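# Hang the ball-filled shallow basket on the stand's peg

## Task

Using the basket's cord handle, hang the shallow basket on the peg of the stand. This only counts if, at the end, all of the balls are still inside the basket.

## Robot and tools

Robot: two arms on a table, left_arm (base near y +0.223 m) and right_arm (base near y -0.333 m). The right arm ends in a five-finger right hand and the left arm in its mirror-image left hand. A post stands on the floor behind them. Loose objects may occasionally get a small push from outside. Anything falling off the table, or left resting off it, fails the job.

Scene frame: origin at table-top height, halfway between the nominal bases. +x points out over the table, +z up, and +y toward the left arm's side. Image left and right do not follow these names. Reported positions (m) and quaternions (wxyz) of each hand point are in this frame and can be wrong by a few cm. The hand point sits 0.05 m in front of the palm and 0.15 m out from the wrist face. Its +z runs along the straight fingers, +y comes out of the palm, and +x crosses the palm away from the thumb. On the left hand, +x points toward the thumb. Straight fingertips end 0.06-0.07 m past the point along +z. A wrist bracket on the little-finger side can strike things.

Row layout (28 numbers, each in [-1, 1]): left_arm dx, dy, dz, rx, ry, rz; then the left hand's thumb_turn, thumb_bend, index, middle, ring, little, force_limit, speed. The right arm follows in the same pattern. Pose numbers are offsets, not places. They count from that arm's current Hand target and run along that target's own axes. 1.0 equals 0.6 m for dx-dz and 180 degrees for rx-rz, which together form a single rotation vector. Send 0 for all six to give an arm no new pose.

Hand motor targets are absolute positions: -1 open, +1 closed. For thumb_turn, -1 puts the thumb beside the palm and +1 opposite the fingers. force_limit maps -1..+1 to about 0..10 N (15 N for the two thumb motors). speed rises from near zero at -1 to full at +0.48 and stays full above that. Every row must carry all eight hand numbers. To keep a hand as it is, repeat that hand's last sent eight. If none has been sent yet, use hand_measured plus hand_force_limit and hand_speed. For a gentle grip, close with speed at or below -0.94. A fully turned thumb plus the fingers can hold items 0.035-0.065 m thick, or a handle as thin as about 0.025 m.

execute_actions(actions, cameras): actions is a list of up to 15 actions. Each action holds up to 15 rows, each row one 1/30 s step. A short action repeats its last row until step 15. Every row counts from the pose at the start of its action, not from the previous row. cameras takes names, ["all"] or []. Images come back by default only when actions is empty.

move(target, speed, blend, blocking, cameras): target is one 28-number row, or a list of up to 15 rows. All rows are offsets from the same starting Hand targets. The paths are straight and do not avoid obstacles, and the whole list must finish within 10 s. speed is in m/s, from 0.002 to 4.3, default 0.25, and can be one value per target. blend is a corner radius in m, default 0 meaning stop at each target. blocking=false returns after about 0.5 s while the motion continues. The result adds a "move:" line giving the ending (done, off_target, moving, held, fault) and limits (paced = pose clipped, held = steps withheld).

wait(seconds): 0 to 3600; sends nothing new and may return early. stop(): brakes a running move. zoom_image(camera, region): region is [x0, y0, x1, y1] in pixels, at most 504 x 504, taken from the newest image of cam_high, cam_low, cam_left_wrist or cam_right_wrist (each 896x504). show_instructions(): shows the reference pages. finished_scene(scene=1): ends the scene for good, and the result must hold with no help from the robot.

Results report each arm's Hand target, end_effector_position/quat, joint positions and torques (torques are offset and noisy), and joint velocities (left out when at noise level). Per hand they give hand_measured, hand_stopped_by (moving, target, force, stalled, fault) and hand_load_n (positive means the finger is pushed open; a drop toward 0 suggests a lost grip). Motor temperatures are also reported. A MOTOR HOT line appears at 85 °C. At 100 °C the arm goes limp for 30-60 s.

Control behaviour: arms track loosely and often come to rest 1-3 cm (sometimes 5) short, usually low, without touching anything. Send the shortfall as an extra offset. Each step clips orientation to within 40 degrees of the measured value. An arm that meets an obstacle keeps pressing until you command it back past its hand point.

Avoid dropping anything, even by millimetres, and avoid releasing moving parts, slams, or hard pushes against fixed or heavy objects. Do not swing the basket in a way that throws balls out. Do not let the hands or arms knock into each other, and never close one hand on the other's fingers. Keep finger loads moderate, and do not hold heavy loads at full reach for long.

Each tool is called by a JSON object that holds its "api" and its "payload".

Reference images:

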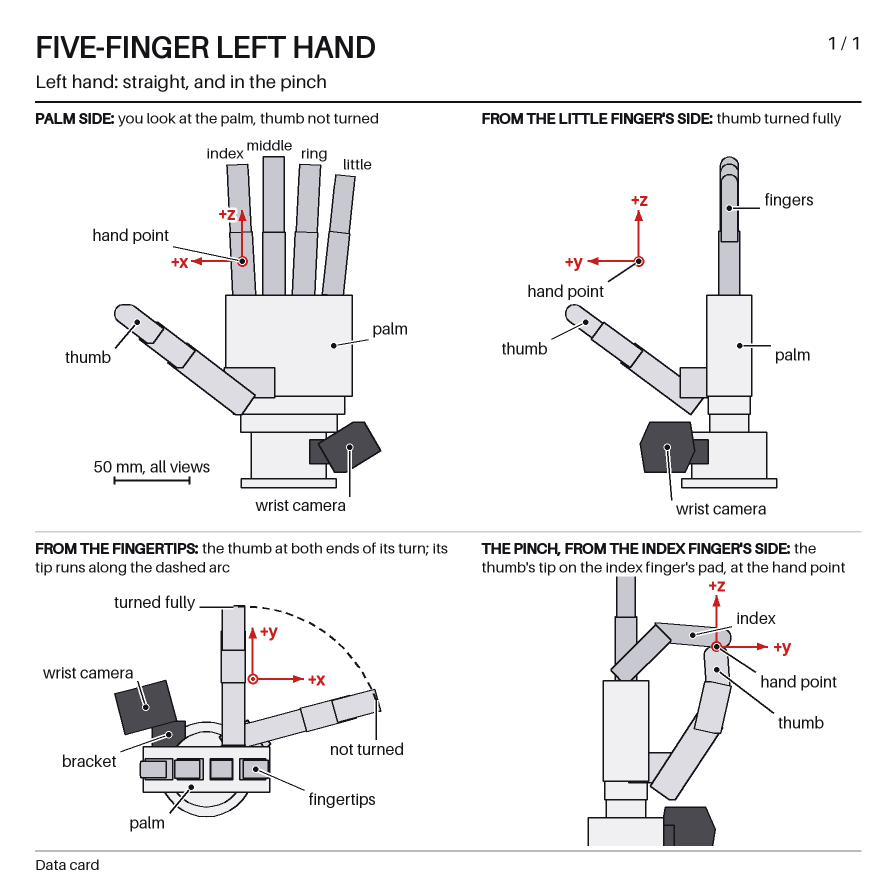

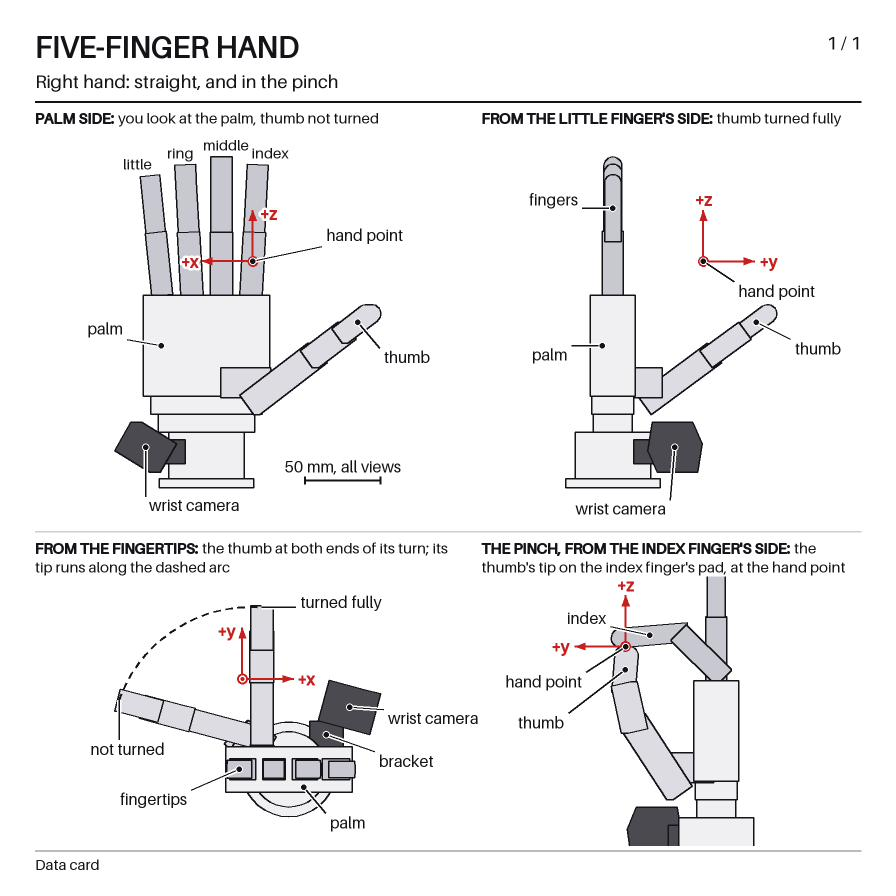

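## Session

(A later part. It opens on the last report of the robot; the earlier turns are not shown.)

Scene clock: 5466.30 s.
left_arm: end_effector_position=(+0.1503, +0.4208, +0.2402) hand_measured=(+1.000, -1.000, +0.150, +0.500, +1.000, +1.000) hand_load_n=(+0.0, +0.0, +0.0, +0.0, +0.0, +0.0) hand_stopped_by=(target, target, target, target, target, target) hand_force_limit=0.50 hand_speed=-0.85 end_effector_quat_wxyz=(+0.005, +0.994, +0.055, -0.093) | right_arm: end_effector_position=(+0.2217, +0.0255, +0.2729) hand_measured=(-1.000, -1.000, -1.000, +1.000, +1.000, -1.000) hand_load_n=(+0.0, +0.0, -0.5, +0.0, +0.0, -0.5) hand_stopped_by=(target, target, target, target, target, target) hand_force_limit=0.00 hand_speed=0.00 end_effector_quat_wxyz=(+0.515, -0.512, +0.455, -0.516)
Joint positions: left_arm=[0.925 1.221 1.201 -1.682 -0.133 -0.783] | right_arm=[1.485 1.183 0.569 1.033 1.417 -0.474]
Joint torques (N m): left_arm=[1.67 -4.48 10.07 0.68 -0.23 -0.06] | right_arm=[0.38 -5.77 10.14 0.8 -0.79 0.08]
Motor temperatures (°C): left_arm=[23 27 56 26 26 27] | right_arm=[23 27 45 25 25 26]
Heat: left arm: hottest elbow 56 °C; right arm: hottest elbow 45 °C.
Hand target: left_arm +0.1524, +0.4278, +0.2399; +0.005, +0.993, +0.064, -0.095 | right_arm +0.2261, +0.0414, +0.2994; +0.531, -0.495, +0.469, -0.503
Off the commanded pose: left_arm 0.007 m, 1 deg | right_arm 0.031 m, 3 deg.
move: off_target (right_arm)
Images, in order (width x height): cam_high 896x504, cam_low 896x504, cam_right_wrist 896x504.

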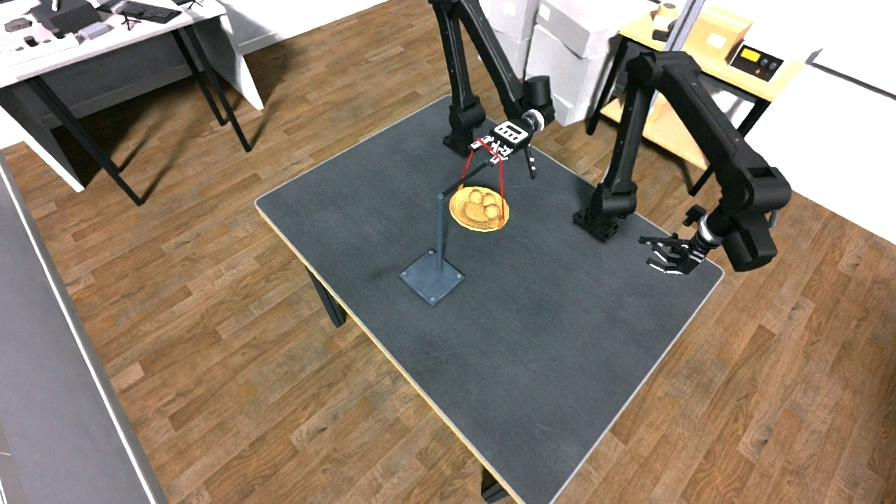

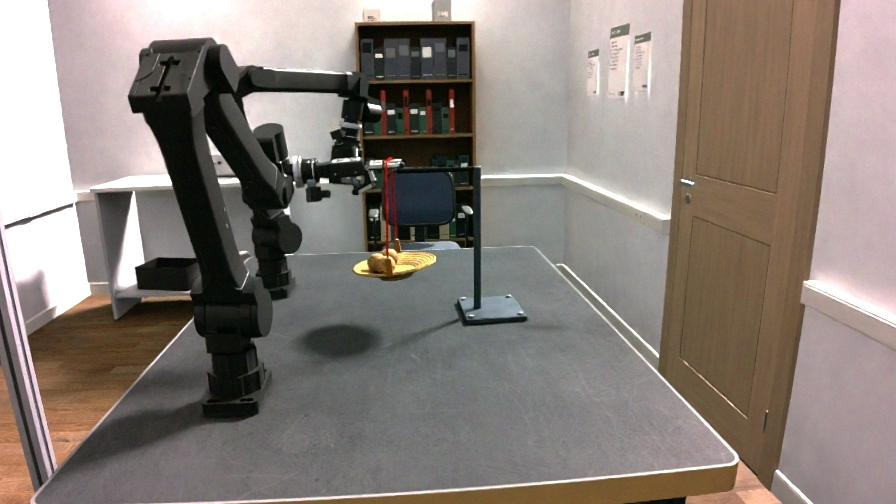

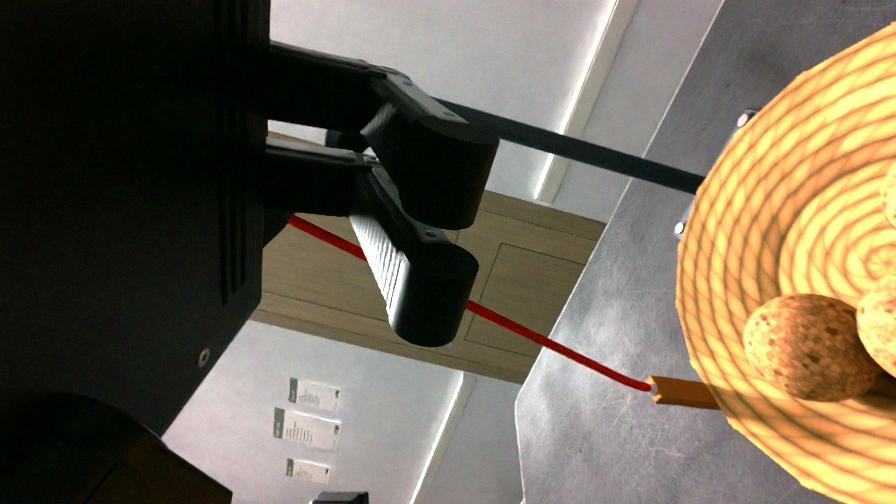

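{"api": "move", "payload": {"target": [0,0,0,0,0,0, 1,-1,0.15,0.5,1,1,0.5,-0.85, -0.0225,-0.0498,0.0047,0,0,0, -1,-1,-1,1,1,-1,0,0], "speed": 0.02, "cameras": ["cam_low","cam_high","cam_right_wrist"]}}

{"api": "zoom_image", "payload": {"camera": "cam_low", "region": [330, 110, 450, 230]}}

{"api": "zoom_image", "payload": {"camera": "cam_high", "region": [440, 90, 560, 210]}}

Scene clock: 5499.33 s.
left_arm: end_effector_position=(+0.1503, +0.4208, +0.2402) hand_measured=(+1.000, -1.000, +0.150, +0.500, +1.000, +1.000) hand_load_n=(+0.0, +0.0, +0.0, +0.0, +0.0, +0.0) hand_stopped_by=(target, target, target, target, target, target) hand_force_limit=0.50 hand_speed=-0.85 end_effector_quat_wxyz=(+0.005, +0.994, +0.055, -0.093) | right_arm: end_effector_position=(+0.2231, +0.0418, +0.2976) hand_measured=(-1.000, -1.000, -1.000, +1.000, +1.000, -1.000) hand_load_n=(+0.0, +0.0, -1.0, +0.0, +0.0, -0.5) hand_stopped_by=(target, target, target, target, target, target) hand_force_limit=0.00 hand_speed=0.00 end_effector_quat_wxyz=(+0.513, -0.513, +0.454, -0.517)
Joint positions: left_arm=[0.925 1.221 1.201 -1.682 -0.133 -0.783] | right_arm=[1.485 1.183 0.648 0.948 1.417 -0.474]
Joint torques (N m): left_arm=[1.67 -4.42 10.07 0.68 -0.23 -0.06] | right_arm=[0.15 -7.18 10.55 0.91 -0.7 0.11]
Motor temperatures (°C): left_arm=[23 27 56 26 26 27] | right_arm=[23 27 48 24 25 26]
Heat: left arm: hottest elbow 56 °C; right arm: hottest elbow 48 °C.
Hand target: left_arm +0.1524, +0.4278, +0.2399; +0.005, +0.993, +0.064, -0.095 | right_arm +0.2261, +0.0549, +0.3292; +0.531, -0.495, +0.469, -0.503
Off the commanded pose: left_arm 0.007 m, 1 deg | right_arm 0.034 m, 4 deg.
move: off_target (right_arm)
Images, in order (width x height): cam_high 896x504, cam_low 896x504, cam_right_wrist 896x504.

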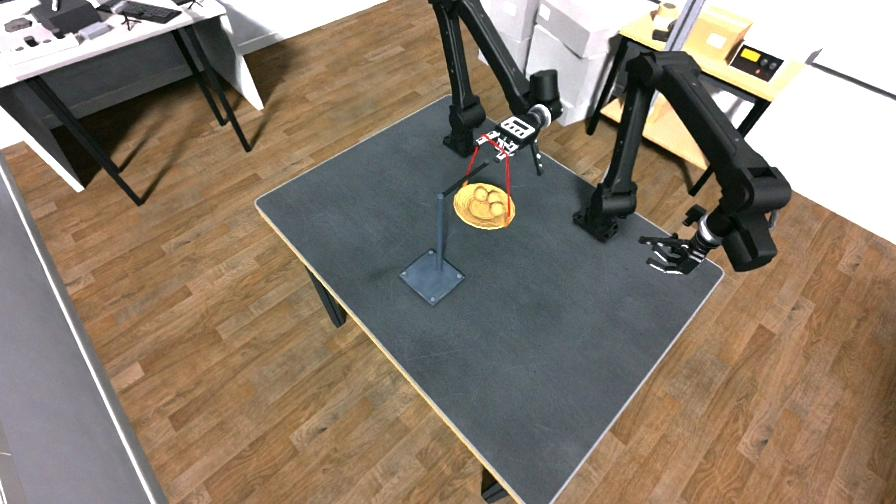

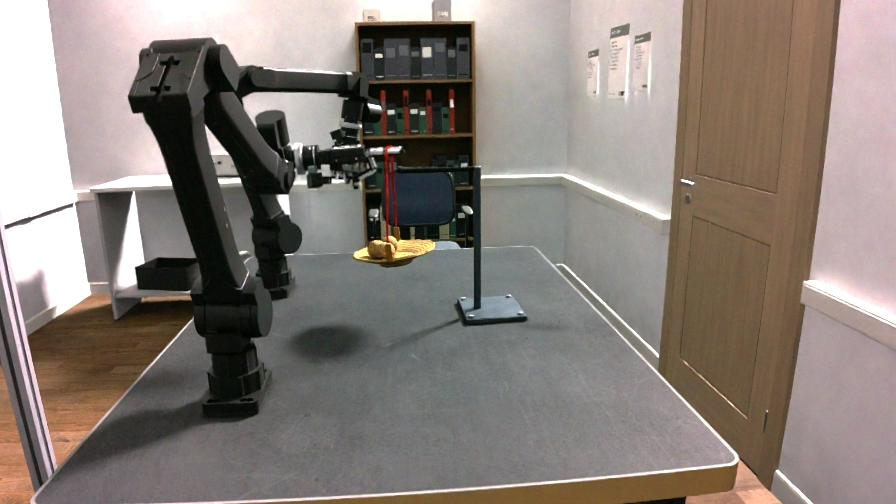

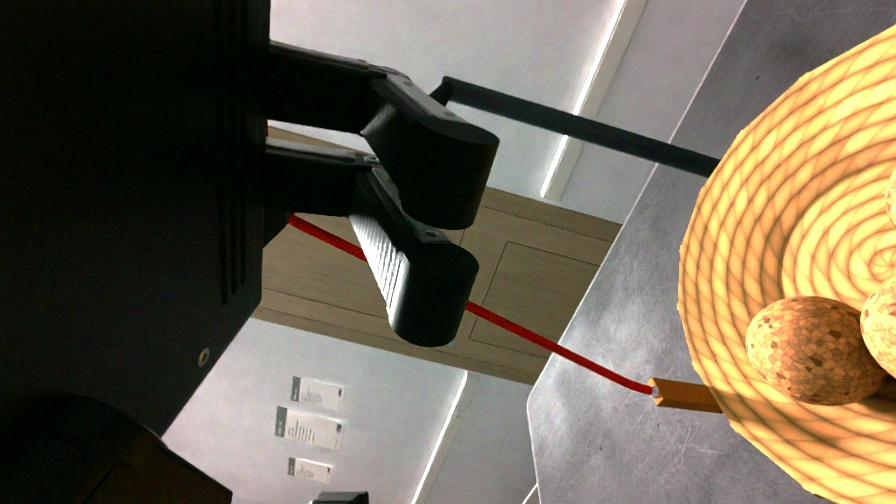

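Scaled by 4.200 from the camera's image (finer frame: 1280x720).

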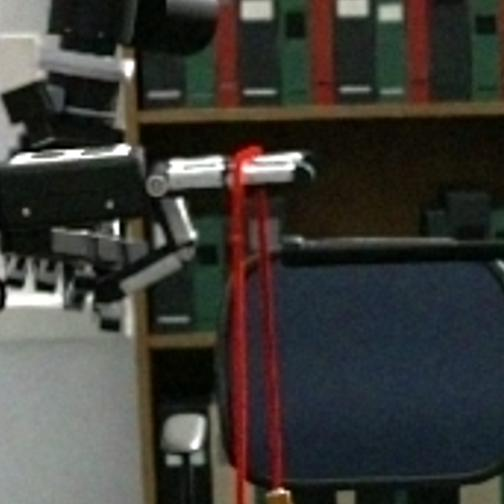

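Scaled by 4.200 from the camera's image (finer frame: 1280x720).

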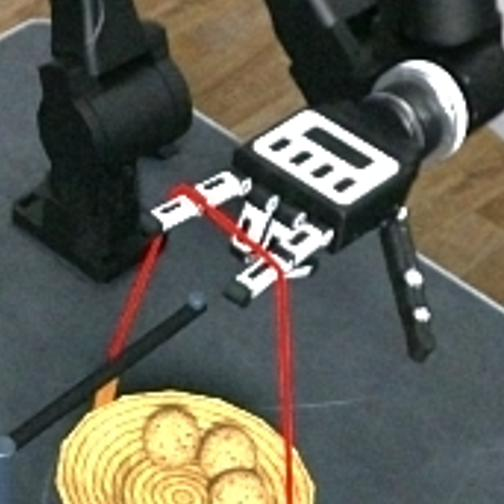

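{"api": "move", "payload": {"target": [0,0,0,0,0,0, 1,-1,0.15,0.5,1,1,0.5,-0.85, 0.0027,-0.0032,0.0503,0,0,0, -1,-1,-1,1,1,-1,0,0], "speed": 0.02, "cameras": ["cam_low","cam_high","cam_right_wrist"]}}

{"api": "zoom_image", "payload": {"camera": "cam_low", "region": [330, 110, 450, 230]}}

{"api": "zoom_image", "payload": {"camera": "cam_high", "region": [440, 90, 560, 210]}}

Scene clock: 5548.97 s.
left_arm: end_effector_position=(+0.1503, +0.4208, +0.2402) hand_measured=(+1.000, -1.000, +0.150, +0.500, +1.000, +1.000) hand_load_n=(+0.0, +0.0, +0.0, +0.0, +0.0, +0.0) hand_stopped_by=(target, target, target, target, target, target) hand_force_limit=0.50 hand_speed=-0.85 end_effector_quat_wxyz=(+0.005, +0.994, +0.055, -0.093) | right_arm: end_effector_position=(+0.2511, +0.0441, +0.2910) hand_measured=(-1.000, -1.000, -1.000, +1.000, +1.000, -1.000) hand_load_n=(+0.0, +0.0, -1.0, +0.0, +0.0, -0.5) hand_stopped_by=(target, target, target, target, target, target) hand_force_limit=0.00 hand_speed=0.00 end_effector_quat_wxyz=(+0.505, -0.523, +0.448, -0.520)
Joint positions: left_arm=[0.925 1.221 1.201 -1.682 -0.133 -0.783] | right_arm=[1.404 1.175 0.669 0.732 1.339 -0.312]
Joint torques (N m): left_arm=[1.73 -4.42 10.09 0.68 -0.23 -0.06] | right_arm=[-0.32 -9.29 11.26 1.1 -0.54 0.14]
Motor temperatures (°C): left_arm=[23 27 56 26 26 27] | right_arm=[23 27 49 24 25 26]
Heat: left arm: hottest elbow 56 °C; right arm: hottest elbow 49 °C.
Hand target: left_arm +0.1524, +0.4278, +0.2399; +0.005, +0.993, +0.064, -0.095 | right_arm +0.2562, +0.0549, +0.3333; +0.531, -0.495, +0.469, -0.503
Off the commanded pose: left_arm 0.007 m, 1 deg | right_arm 0.044 m, 5 deg.
move: off_target (right_arm)
Images, in order (width x height): cam_high 896x504, cam_low 896x504, cam_right_wrist 896x504.

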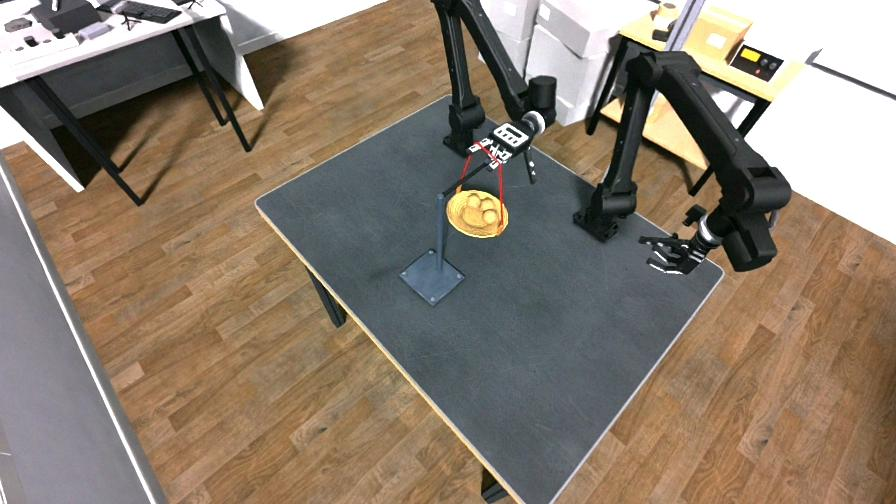

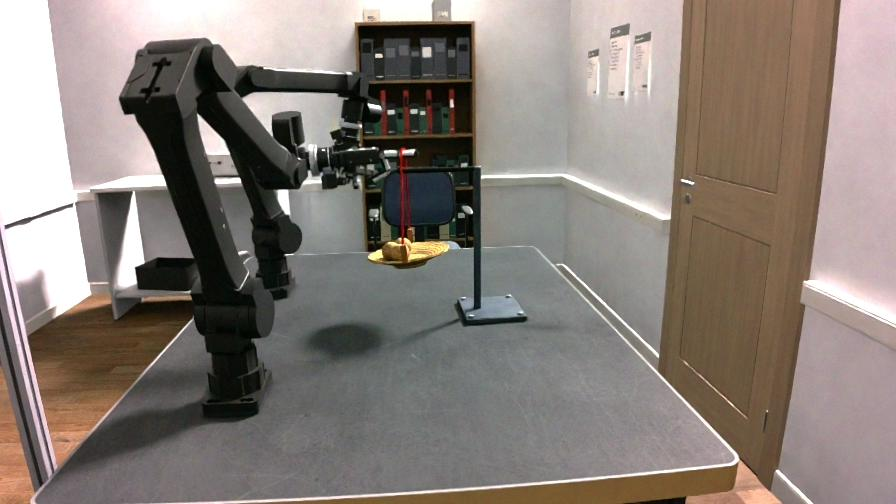

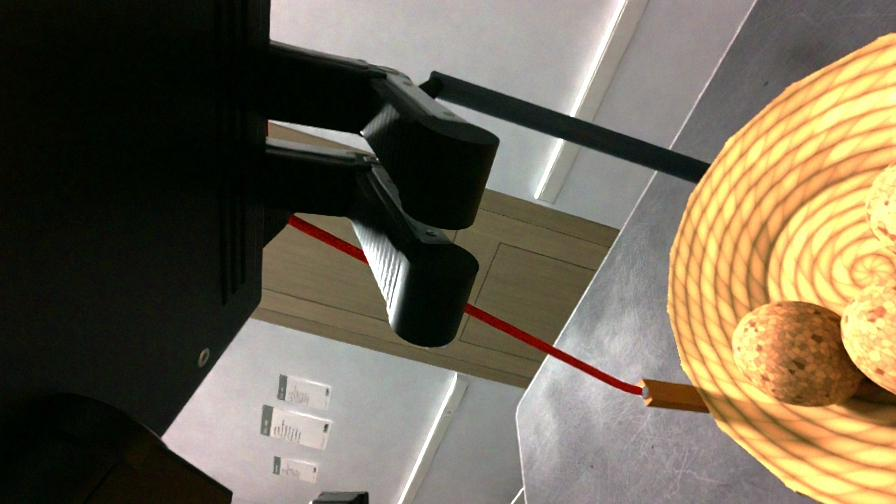

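Scaled by 4.200 from the camera's image (finer frame: 1280x720).

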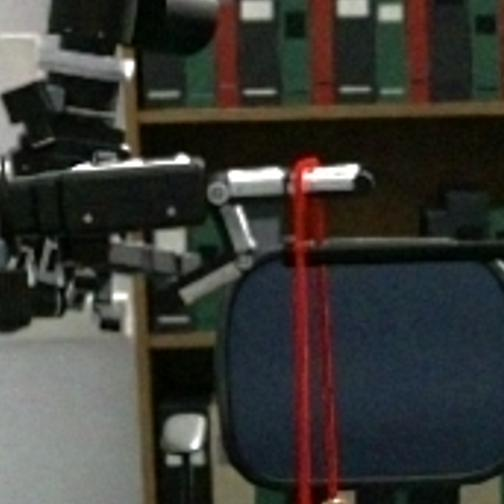

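Scaled by 4.200 from the camera's image (finer frame: 1280x720).

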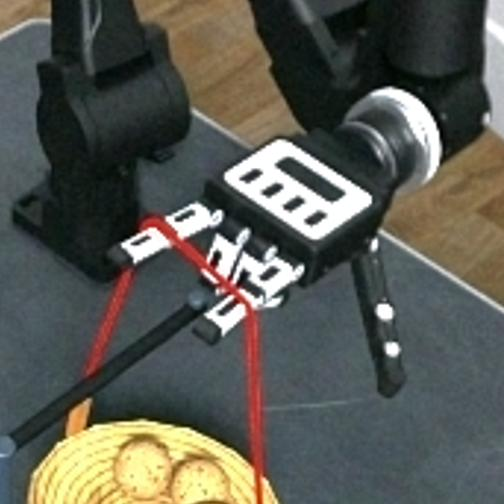

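{"api": "move", "payload": {"target": [0,0,0,0,0,0, 1,-1,0.15,0.5,1,1,0.5,-0.85, 0.0133,0.0498,-0.0042,0,0,0.0222, -1,-1,-1,1,1,-1,0,0], "speed": 0.02, "cameras": ["cam_low","cam_high","cam_right_wrist"]}}

{"api": "zoom_image", "payload": {"camera": "cam_low", "region": [330, 110, 450, 230]}}

{"api": "zoom_image", "payload": {"camera": "cam_high", "region": [440, 100, 540, 200]}}

Scene clock: 5617.83 s.
left_arm: end_effector_position=(+0.1503, +0.4208, +0.2402) hand_measured=(+1.000, -1.000, +0.150, +0.500, +1.000, +1.000) hand_load_n=(+0.0, +0.0, +0.5, +0.0, +0.0, +0.0) hand_stopped_by=(target, target, target, target, target, target) hand_force_limit=0.50 hand_speed=-0.85 end_effector_quat_wxyz=(+0.005, +0.994, +0.055, -0.093) | right_arm: end_effector_position=(+0.2535, +0.0482, +0.2944) hand_measured=(-1.000, -1.000, -1.000, +1.000, +1.000, -1.000) hand_load_n=(+0.0, +0.0, -0.5, +0.0, +0.0, -0.5) hand_stopped_by=(target, target, target, target, target, target) hand_force_limit=0.00 hand_speed=0.00 end_effector_quat_wxyz=(+0.536, -0.493, +0.477, -0.492)
Joint positions: left_arm=[0.925 1.221 1.201 -1.682 -0.133 -0.783] | right_arm=[1.395 1.175 0.659 0.767 1.331 -0.219]
Joint torques (N m): left_arm=[1.73 -4.42 10.09 0.68 -0.23 -0.06] | right_arm=[0.73 -8.7 6.45 2.47 -0.53 0.21]
Motor temperatures (°C): left_arm=[23 27 56 26 26 27] | right_arm=[23 28 56 24 24 26]
Heat: left arm: hottest elbow 56 °C; right arm: hottest elbow 56 °C.
Hand target: left_arm +0.1524, +0.4278, +0.2399; +0.005, +0.993, +0.064, -0.095 | right_arm +0.2562, +0.0469, +0.3033; +0.548, -0.478, +0.486, -0.484
Off the commanded pose: left_arm 0.007 m, 1 deg | right_arm 0.009 m, 3 deg.
move: off_target (right_arm)
Images, in order (width x height): cam_high 896x504, cam_low 896x504, cam_right_wrist 896x504.

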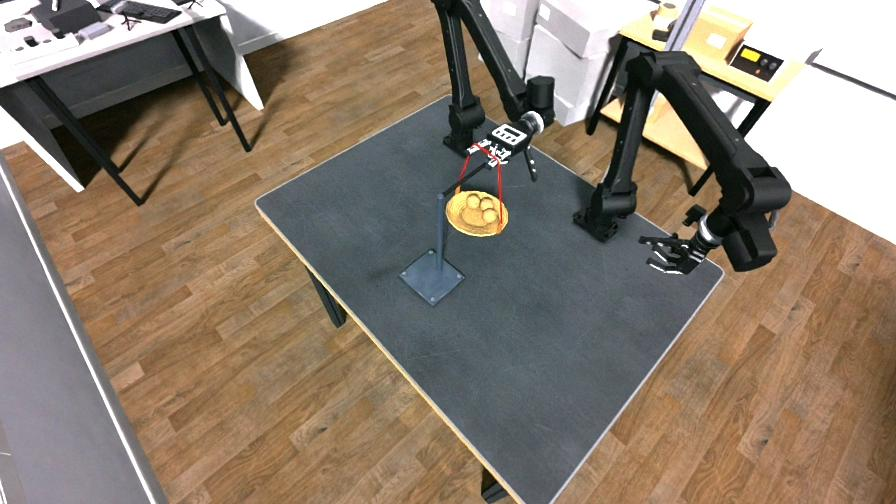

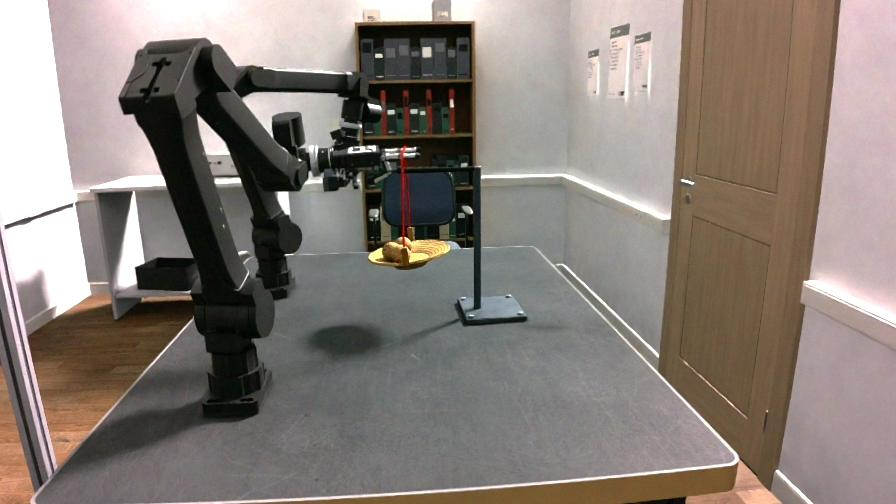

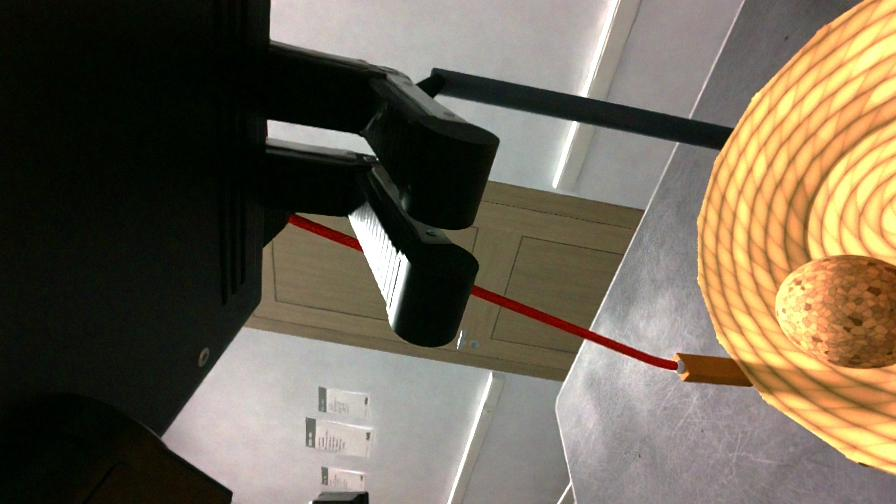

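Scaled by 4.200 from the camera's image (finer frame: 1280x720).

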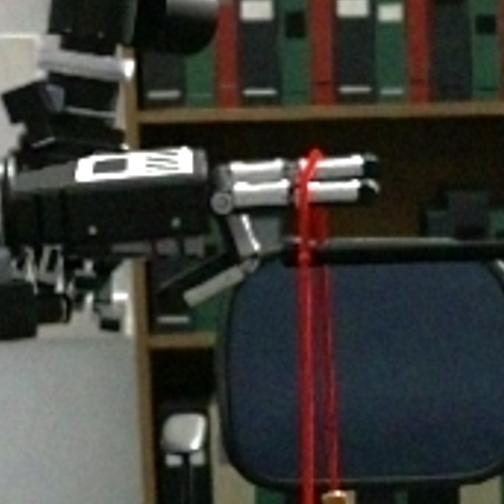

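Scaled by 5.040 from the camera's image (finer frame: 1280x720).

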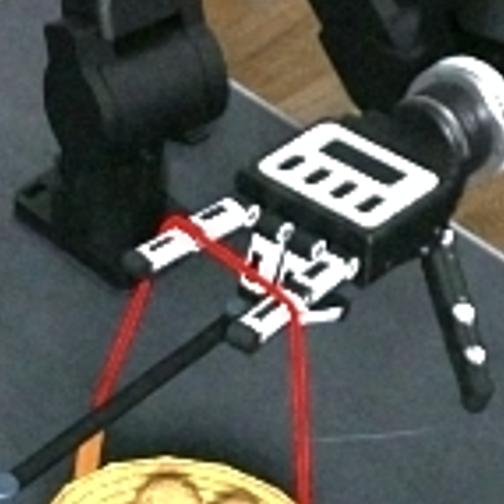

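{"api": "move", "payload": {"target": [0,0,0,0,0,0, 1,-1,0.15,0.5,1,1,0.5,-0.85, 0.005,0.0216,-0.0015,0,0,0, -1,-1,-1,1,1,-1,0,0], "speed": 0.02, "cameras": ["cam_low","cam_high"]}}

{"api": "zoom_image", "payload": {"camera": "cam_low", "region": [360, 130, 440, 210]}}

{"api": "zoom_image", "payload": {"camera": "cam_high", "region": [440, 110, 530, 200]}}

Scene clock: 5637.67 s.
left_arm: end_effector_position=(+0.1503, +0.4208, +0.2402) hand_measured=(+1.000, -1.000, +0.150, +0.500, +1.000, +1.000) hand_load_n=(+0.0, -0.5, +0.0, +0.0, +0.0, +0.0) hand_stopped_by=(target, target, target, target, target, target) hand_force_limit=0.50 hand_speed=-0.85 end_effector_quat_wxyz=(+0.005, +0.994, +0.055, -0.093) | right_arm: end_effector_position=(+0.2535, +0.0444, +0.2865) hand_measured=(-1.000, -1.000, -1.000, +1.000, +1.000, -1.000) hand_load_n=(+0.0, +0.0, -1.0, +0.0, +0.0, -0.5) hand_stopped_by=(target, target, target, target, target, target) hand_force_limit=0.00 hand_speed=0.00 end_effector_quat_wxyz=(+0.540, -0.488, +0.480, -0.489)
Joint positions: left_arm=[0.925 1.221 1.201 -1.682 -0.133 -0.783] | right_arm=[1.393 1.179 0.633 0.807 1.329 -0.213]
Joint torques (N m): left_arm=[1.73 -4.42 10.07 0.68 -0.23 -0.06] | right_arm=[-0.32 -6.48 6.41 2.54 -0.61 0.14]
Motor temperatures (°C): left_arm=[23 27 56 26 26 27] | right_arm=[23 27 51 25 24 26]
Heat: left arm: hottest elbow 56 °C; right arm: hottest elbow 51 °C.
Hand target: left_arm +0.1524, +0.4278, +0.2399; +0.005, +0.993, +0.064, -0.095 | right_arm +0.2564, +0.0447, +0.2902; +0.548, -0.478, +0.486, -0.484
Off the commanded pose: left_arm 0.007 m, 1 deg | right_arm 0.005 m, 2 deg.
move: done
Images, in order (width x height): cam_high 896x504, cam_low 896x504.

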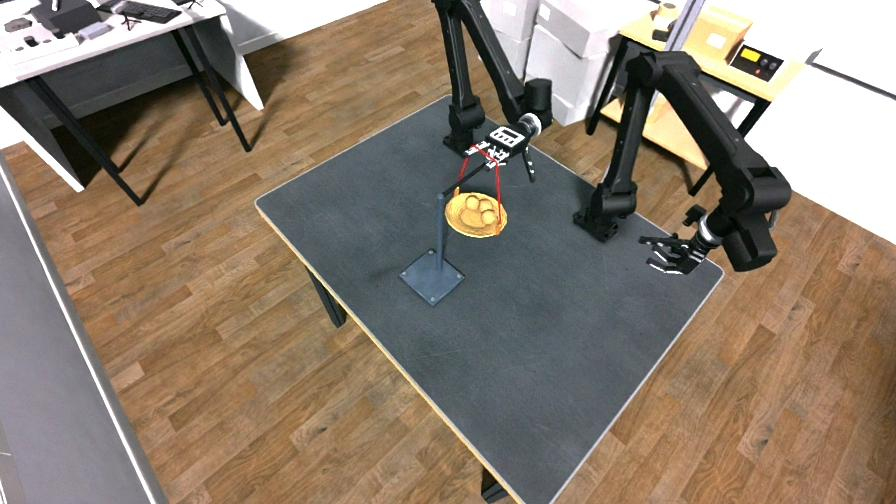

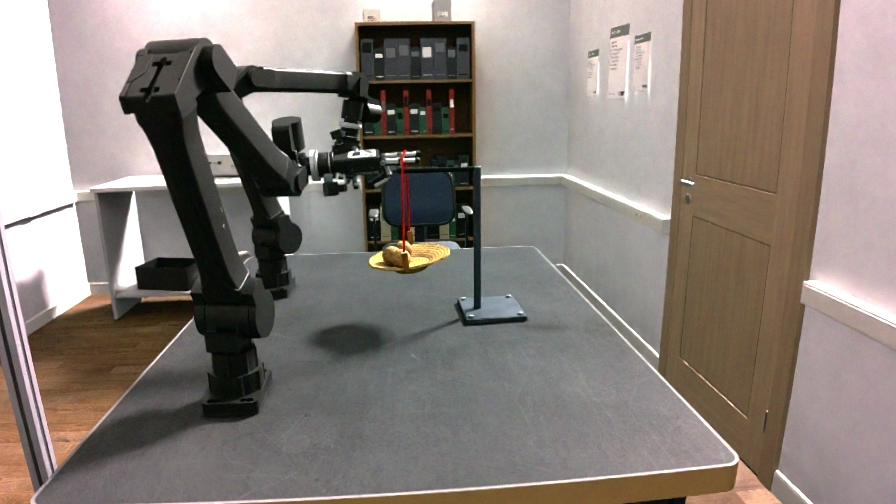

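Scaled by 6.300 from the camera's image (finer frame: 1280x720).

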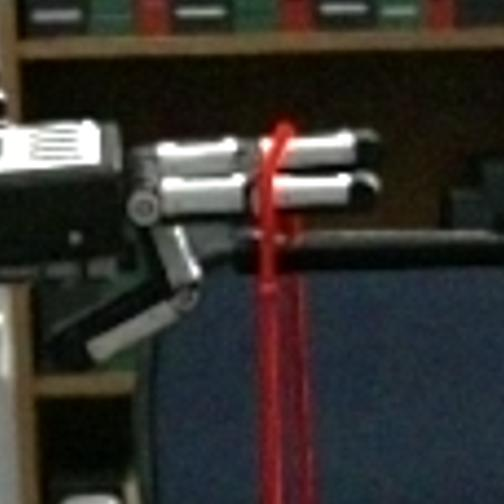

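Scaled by 5.600 from the camera's image (finer frame: 1280x720).

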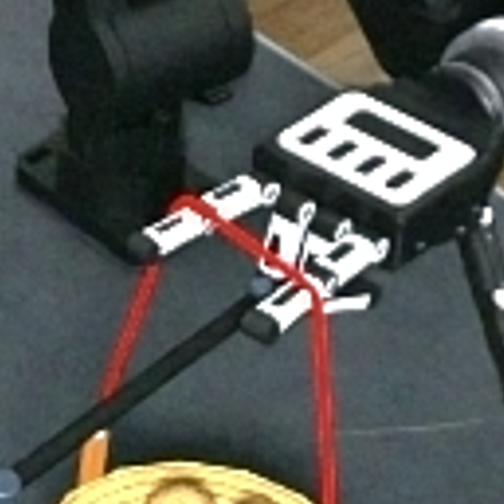

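{"api": "move", "payload": {"target": [0,0,0,0,0,0, 1,-1,0.15,0.5,1,1,0.5,-0.85, -0.0055,0.0018,0.0202,0,0,0, -1,-1,-1,1,1,-1,0,0], "speed": 0.015, "cameras": ["cam_low","cam_high"]}}

{"api": "zoom_image", "payload": {"camera": "cam_low", "region": [360, 130, 440, 210]}}

{"api": "zoom_image", "payload": {"camera": "cam_high", "region": [440, 110, 530, 200]}}

Scene clock: 5699.50 s.
left_arm: end_effector_position=(+0.1503, +0.4208, +0.2402) hand_measured=(+1.000, -1.000, +0.150, +0.500, +1.000, +1.000) hand_load_n=(+0.0, +0.0, +0.0, +0.0, +0.0, +0.0) hand_stopped_by=(target, target, target, target, target, target) hand_force_limit=0.50 hand_speed=-0.85 end_effector_quat_wxyz=(+0.005, +0.994, +0.055, -0.093) | right_arm: end_effector_position=(+0.2648, +0.0454, +0.2827) hand_measured=(-1.000, -1.000, -1.000, +1.000, +1.000, -1.000) hand_load_n=(+0.0, +0.0, -0.5, +0.0, +0.0, -0.5) hand_stopped_by=(target, target, target, target, target, target) hand_force_limit=0.00 hand_speed=0.00 end_effector_quat_wxyz=(+0.543, -0.485, +0.481, -0.488)
Joint positions: left_arm=[0.925 1.221 1.201 -1.682 -0.133 -0.783] | right_arm=[1.361 1.194 0.633 0.807 1.299 -0.189]
Joint torques (N m): left_arm=[1.67 -4.42 10.07 0.68 -0.23 -0.06] | right_arm=[0.09 -6.3 7.47 1.21 -0.5 0.12]
Motor temperatures (°C): left_arm=[23 27 56 26 26 27] | right_arm=[23 27 47 25 24 26]
Heat: left arm: hottest elbow 56 °C; right arm: hottest elbow 47 °C.
Hand target: left_arm +0.1524, +0.4278, +0.2399; +0.005, +0.993, +0.064, -0.095 | right_arm +0.2682, +0.0488, +0.2901; +0.548, -0.478, +0.486, -0.484
Off the commanded pose: left_arm 0.007 m, 1 deg | right_arm 0.009 m, 1 deg.
move: done
Images, in order (width x height): cam_high 896x504, cam_low 896x504.

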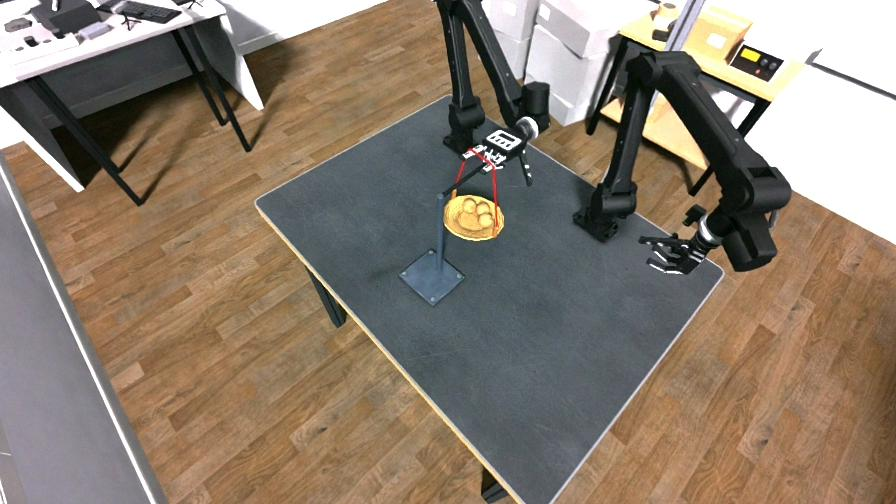

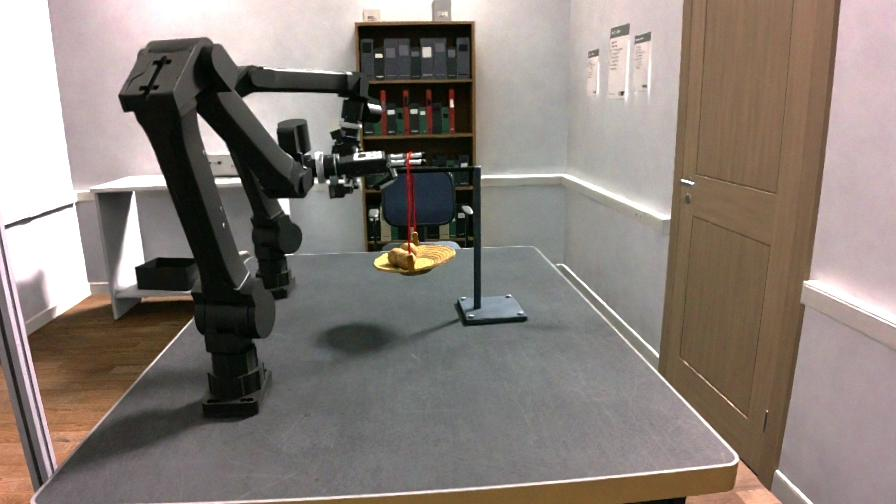

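Scaled by 6.300 from the camera's image (finer frame: 1280x720).

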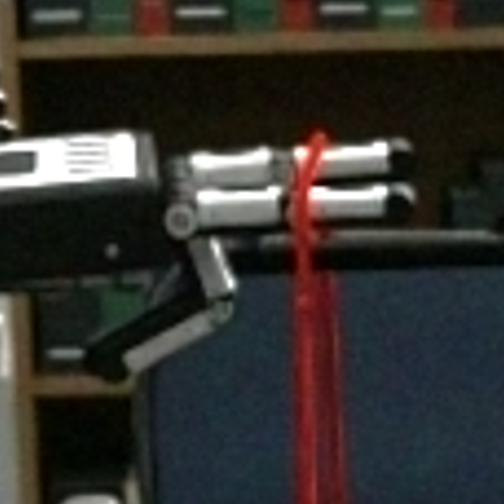

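Scaled by 5.600 from the camera's image (finer frame: 1280x720).

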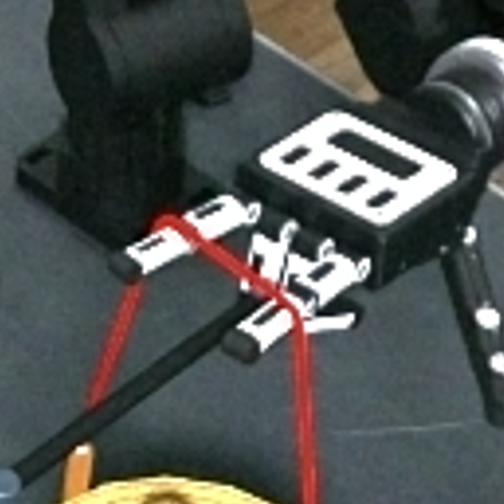

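{"api": "zoom_image", "payload": {"camera": "cam_high", "region": [430, 170, 530, 250]}}

{"api": "zoom_image", "payload": {"camera": "cam_low", "region": [360, 200, 470, 290]}}

Scaled by 5.040 from the camera's image (finer frame: 1280x720).

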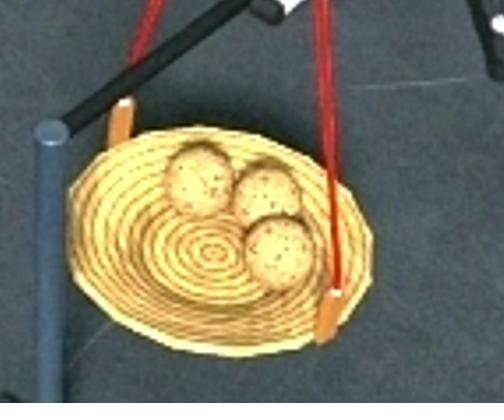

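Scaled by 4.582 from the camera's image (finer frame: 1280x720).

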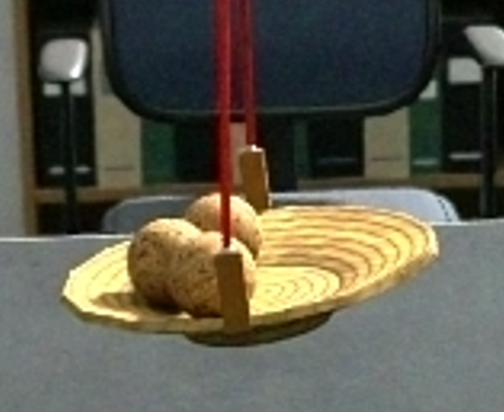

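{"api": "move", "payload": {"target": [0,0,0,0,0,0, 1,-1,0.15,0.5,1,1,0.5,-0.85, -0.0215,0.0017,0.0028,0,0,0, -1,-1,-1,1,1,-1,0,0], "speed": 0.015, "cameras": ["cam_low","cam_high"]}}

{"api": "zoom_image", "payload": {"camera": "cam_low", "region": [360, 130, 440, 210]}}

{"api": "zoom_image", "payload": {"camera": "cam_high", "region": [440, 110, 530, 200]}}

{"api": "zoom_image", "payload": {"camera": "cam_high", "region": [430, 170, 530, 250]}}

{"api": "zoom_image", "payload": {"camera": "cam_low", "region": [360, 200, 470, 290]}}

Scene clock: 5763.53 s.
left_arm: end_effector_position=(+0.1503, +0.4208, +0.2402) hand_measured=(+1.000, -1.000, +0.150, +0.500, +1.000, +1.000) hand_load_n=(+0.0, +0.0, +0.0, +0.0, +0.0, +0.5) hand_stopped_by=(target, target, target, target, target, target) hand_force_limit=0.50 hand_speed=-0.85 end_effector_quat_wxyz=(+0.005, +0.994, +0.055, -0.093) | right_arm: end_effector_position=(+0.2658, +0.0505, +0.2677) hand_measured=(-1.000, -1.000, -1.000, +1.000, +1.000, -1.000) hand_load_n=(+0.0, +0.0, -0.5, +0.0, +0.0, -0.5) hand_stopped_by=(target, target, target, target, target, target) hand_force_limit=0.00 hand_speed=0.00 end_effector_quat_wxyz=(+0.532, -0.497, +0.475, -0.495)
Joint positions: left_arm=[0.925 1.221 1.201 -1.682 -0.133 -0.783] | right_arm=[1.361 1.231 0.633 0.807 1.299 -0.189]
Joint torques (N m): left_arm=[1.73 -4.42 10.07 0.68 -0.22 -0.06] | right_arm=[0.73 -6.77 9.2 1.99 -0.29 0.09]
Motor temperatures (°C): left_arm=[23 27 56 26 26 27] | right_arm=[23 27 47 24 24 26]
Heat: left arm: hottest elbow 56 °C; right arm: hottest elbow 47 °C.
Hand target: left_arm +0.1524, +0.4278, +0.2399; +0.005, +0.993, +0.064, -0.095 | right_arm +0.2692, +0.0619, +0.2901; +0.548, -0.478, +0.486, -0.484
Off the commanded pose: left_arm 0.007 m, 1 deg | right_arm 0.025 m, 3 deg.
move: off_target (right_arm)
Images, in order (width x height): cam_high 896x504, cam_low 896x504.

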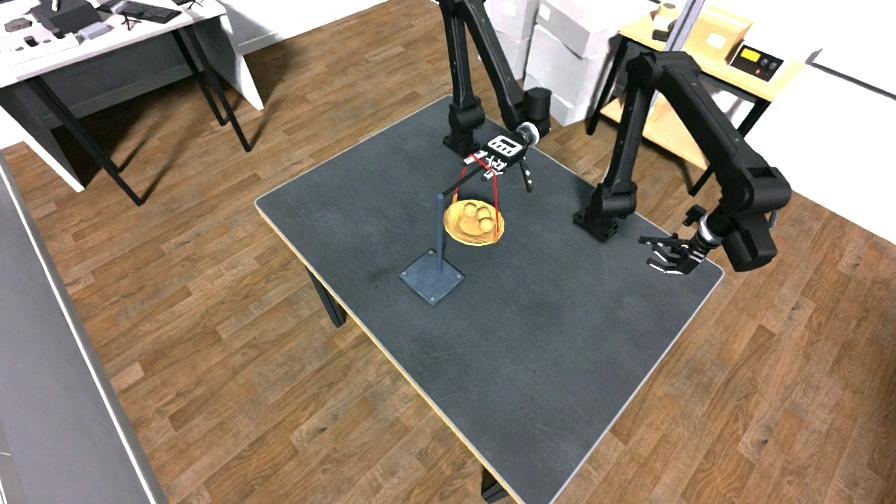

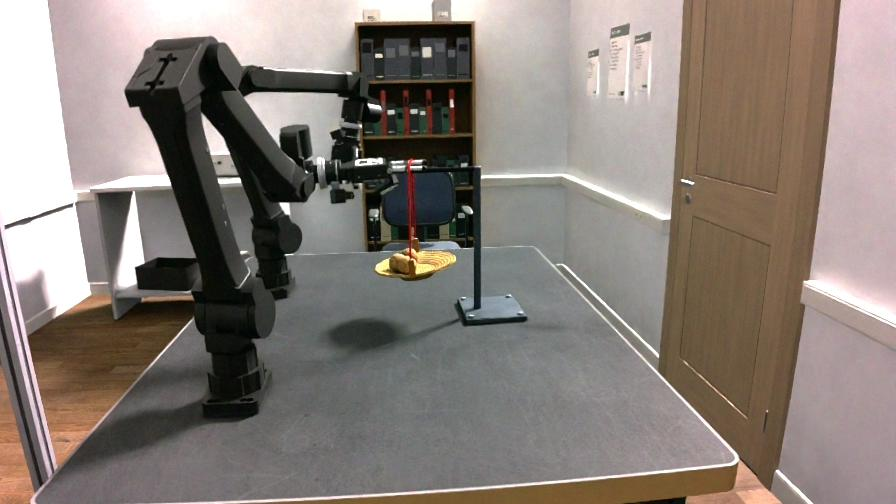

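Scaled by 6.300 from the camera's image (finer frame: 1280x720).

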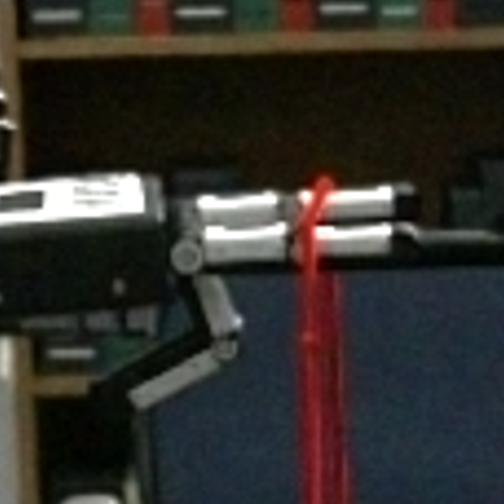

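Scaled by 5.600 from the camera's image (finer frame: 1280x720).

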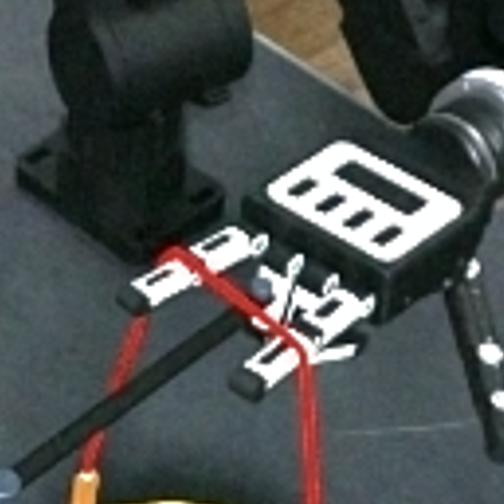

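Scaled by 5.040 from the camera's image (finer frame: 1280x720).

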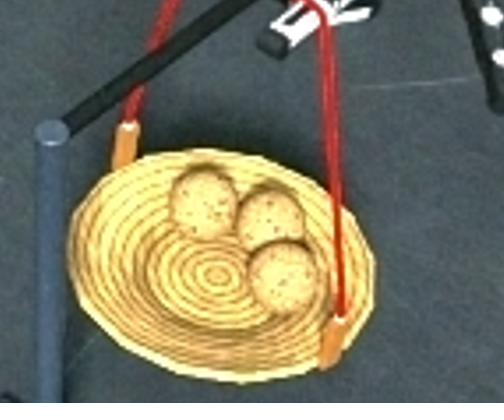

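Scaled by 4.582 from the camera's image (finer frame: 1280x720).

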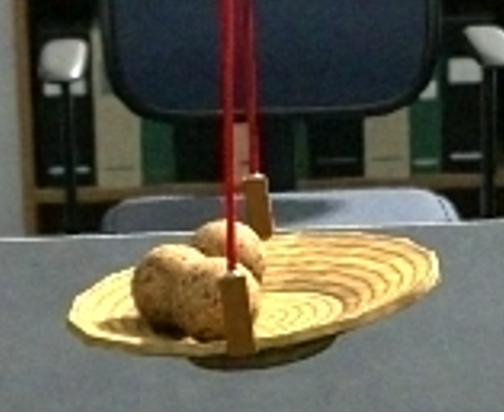

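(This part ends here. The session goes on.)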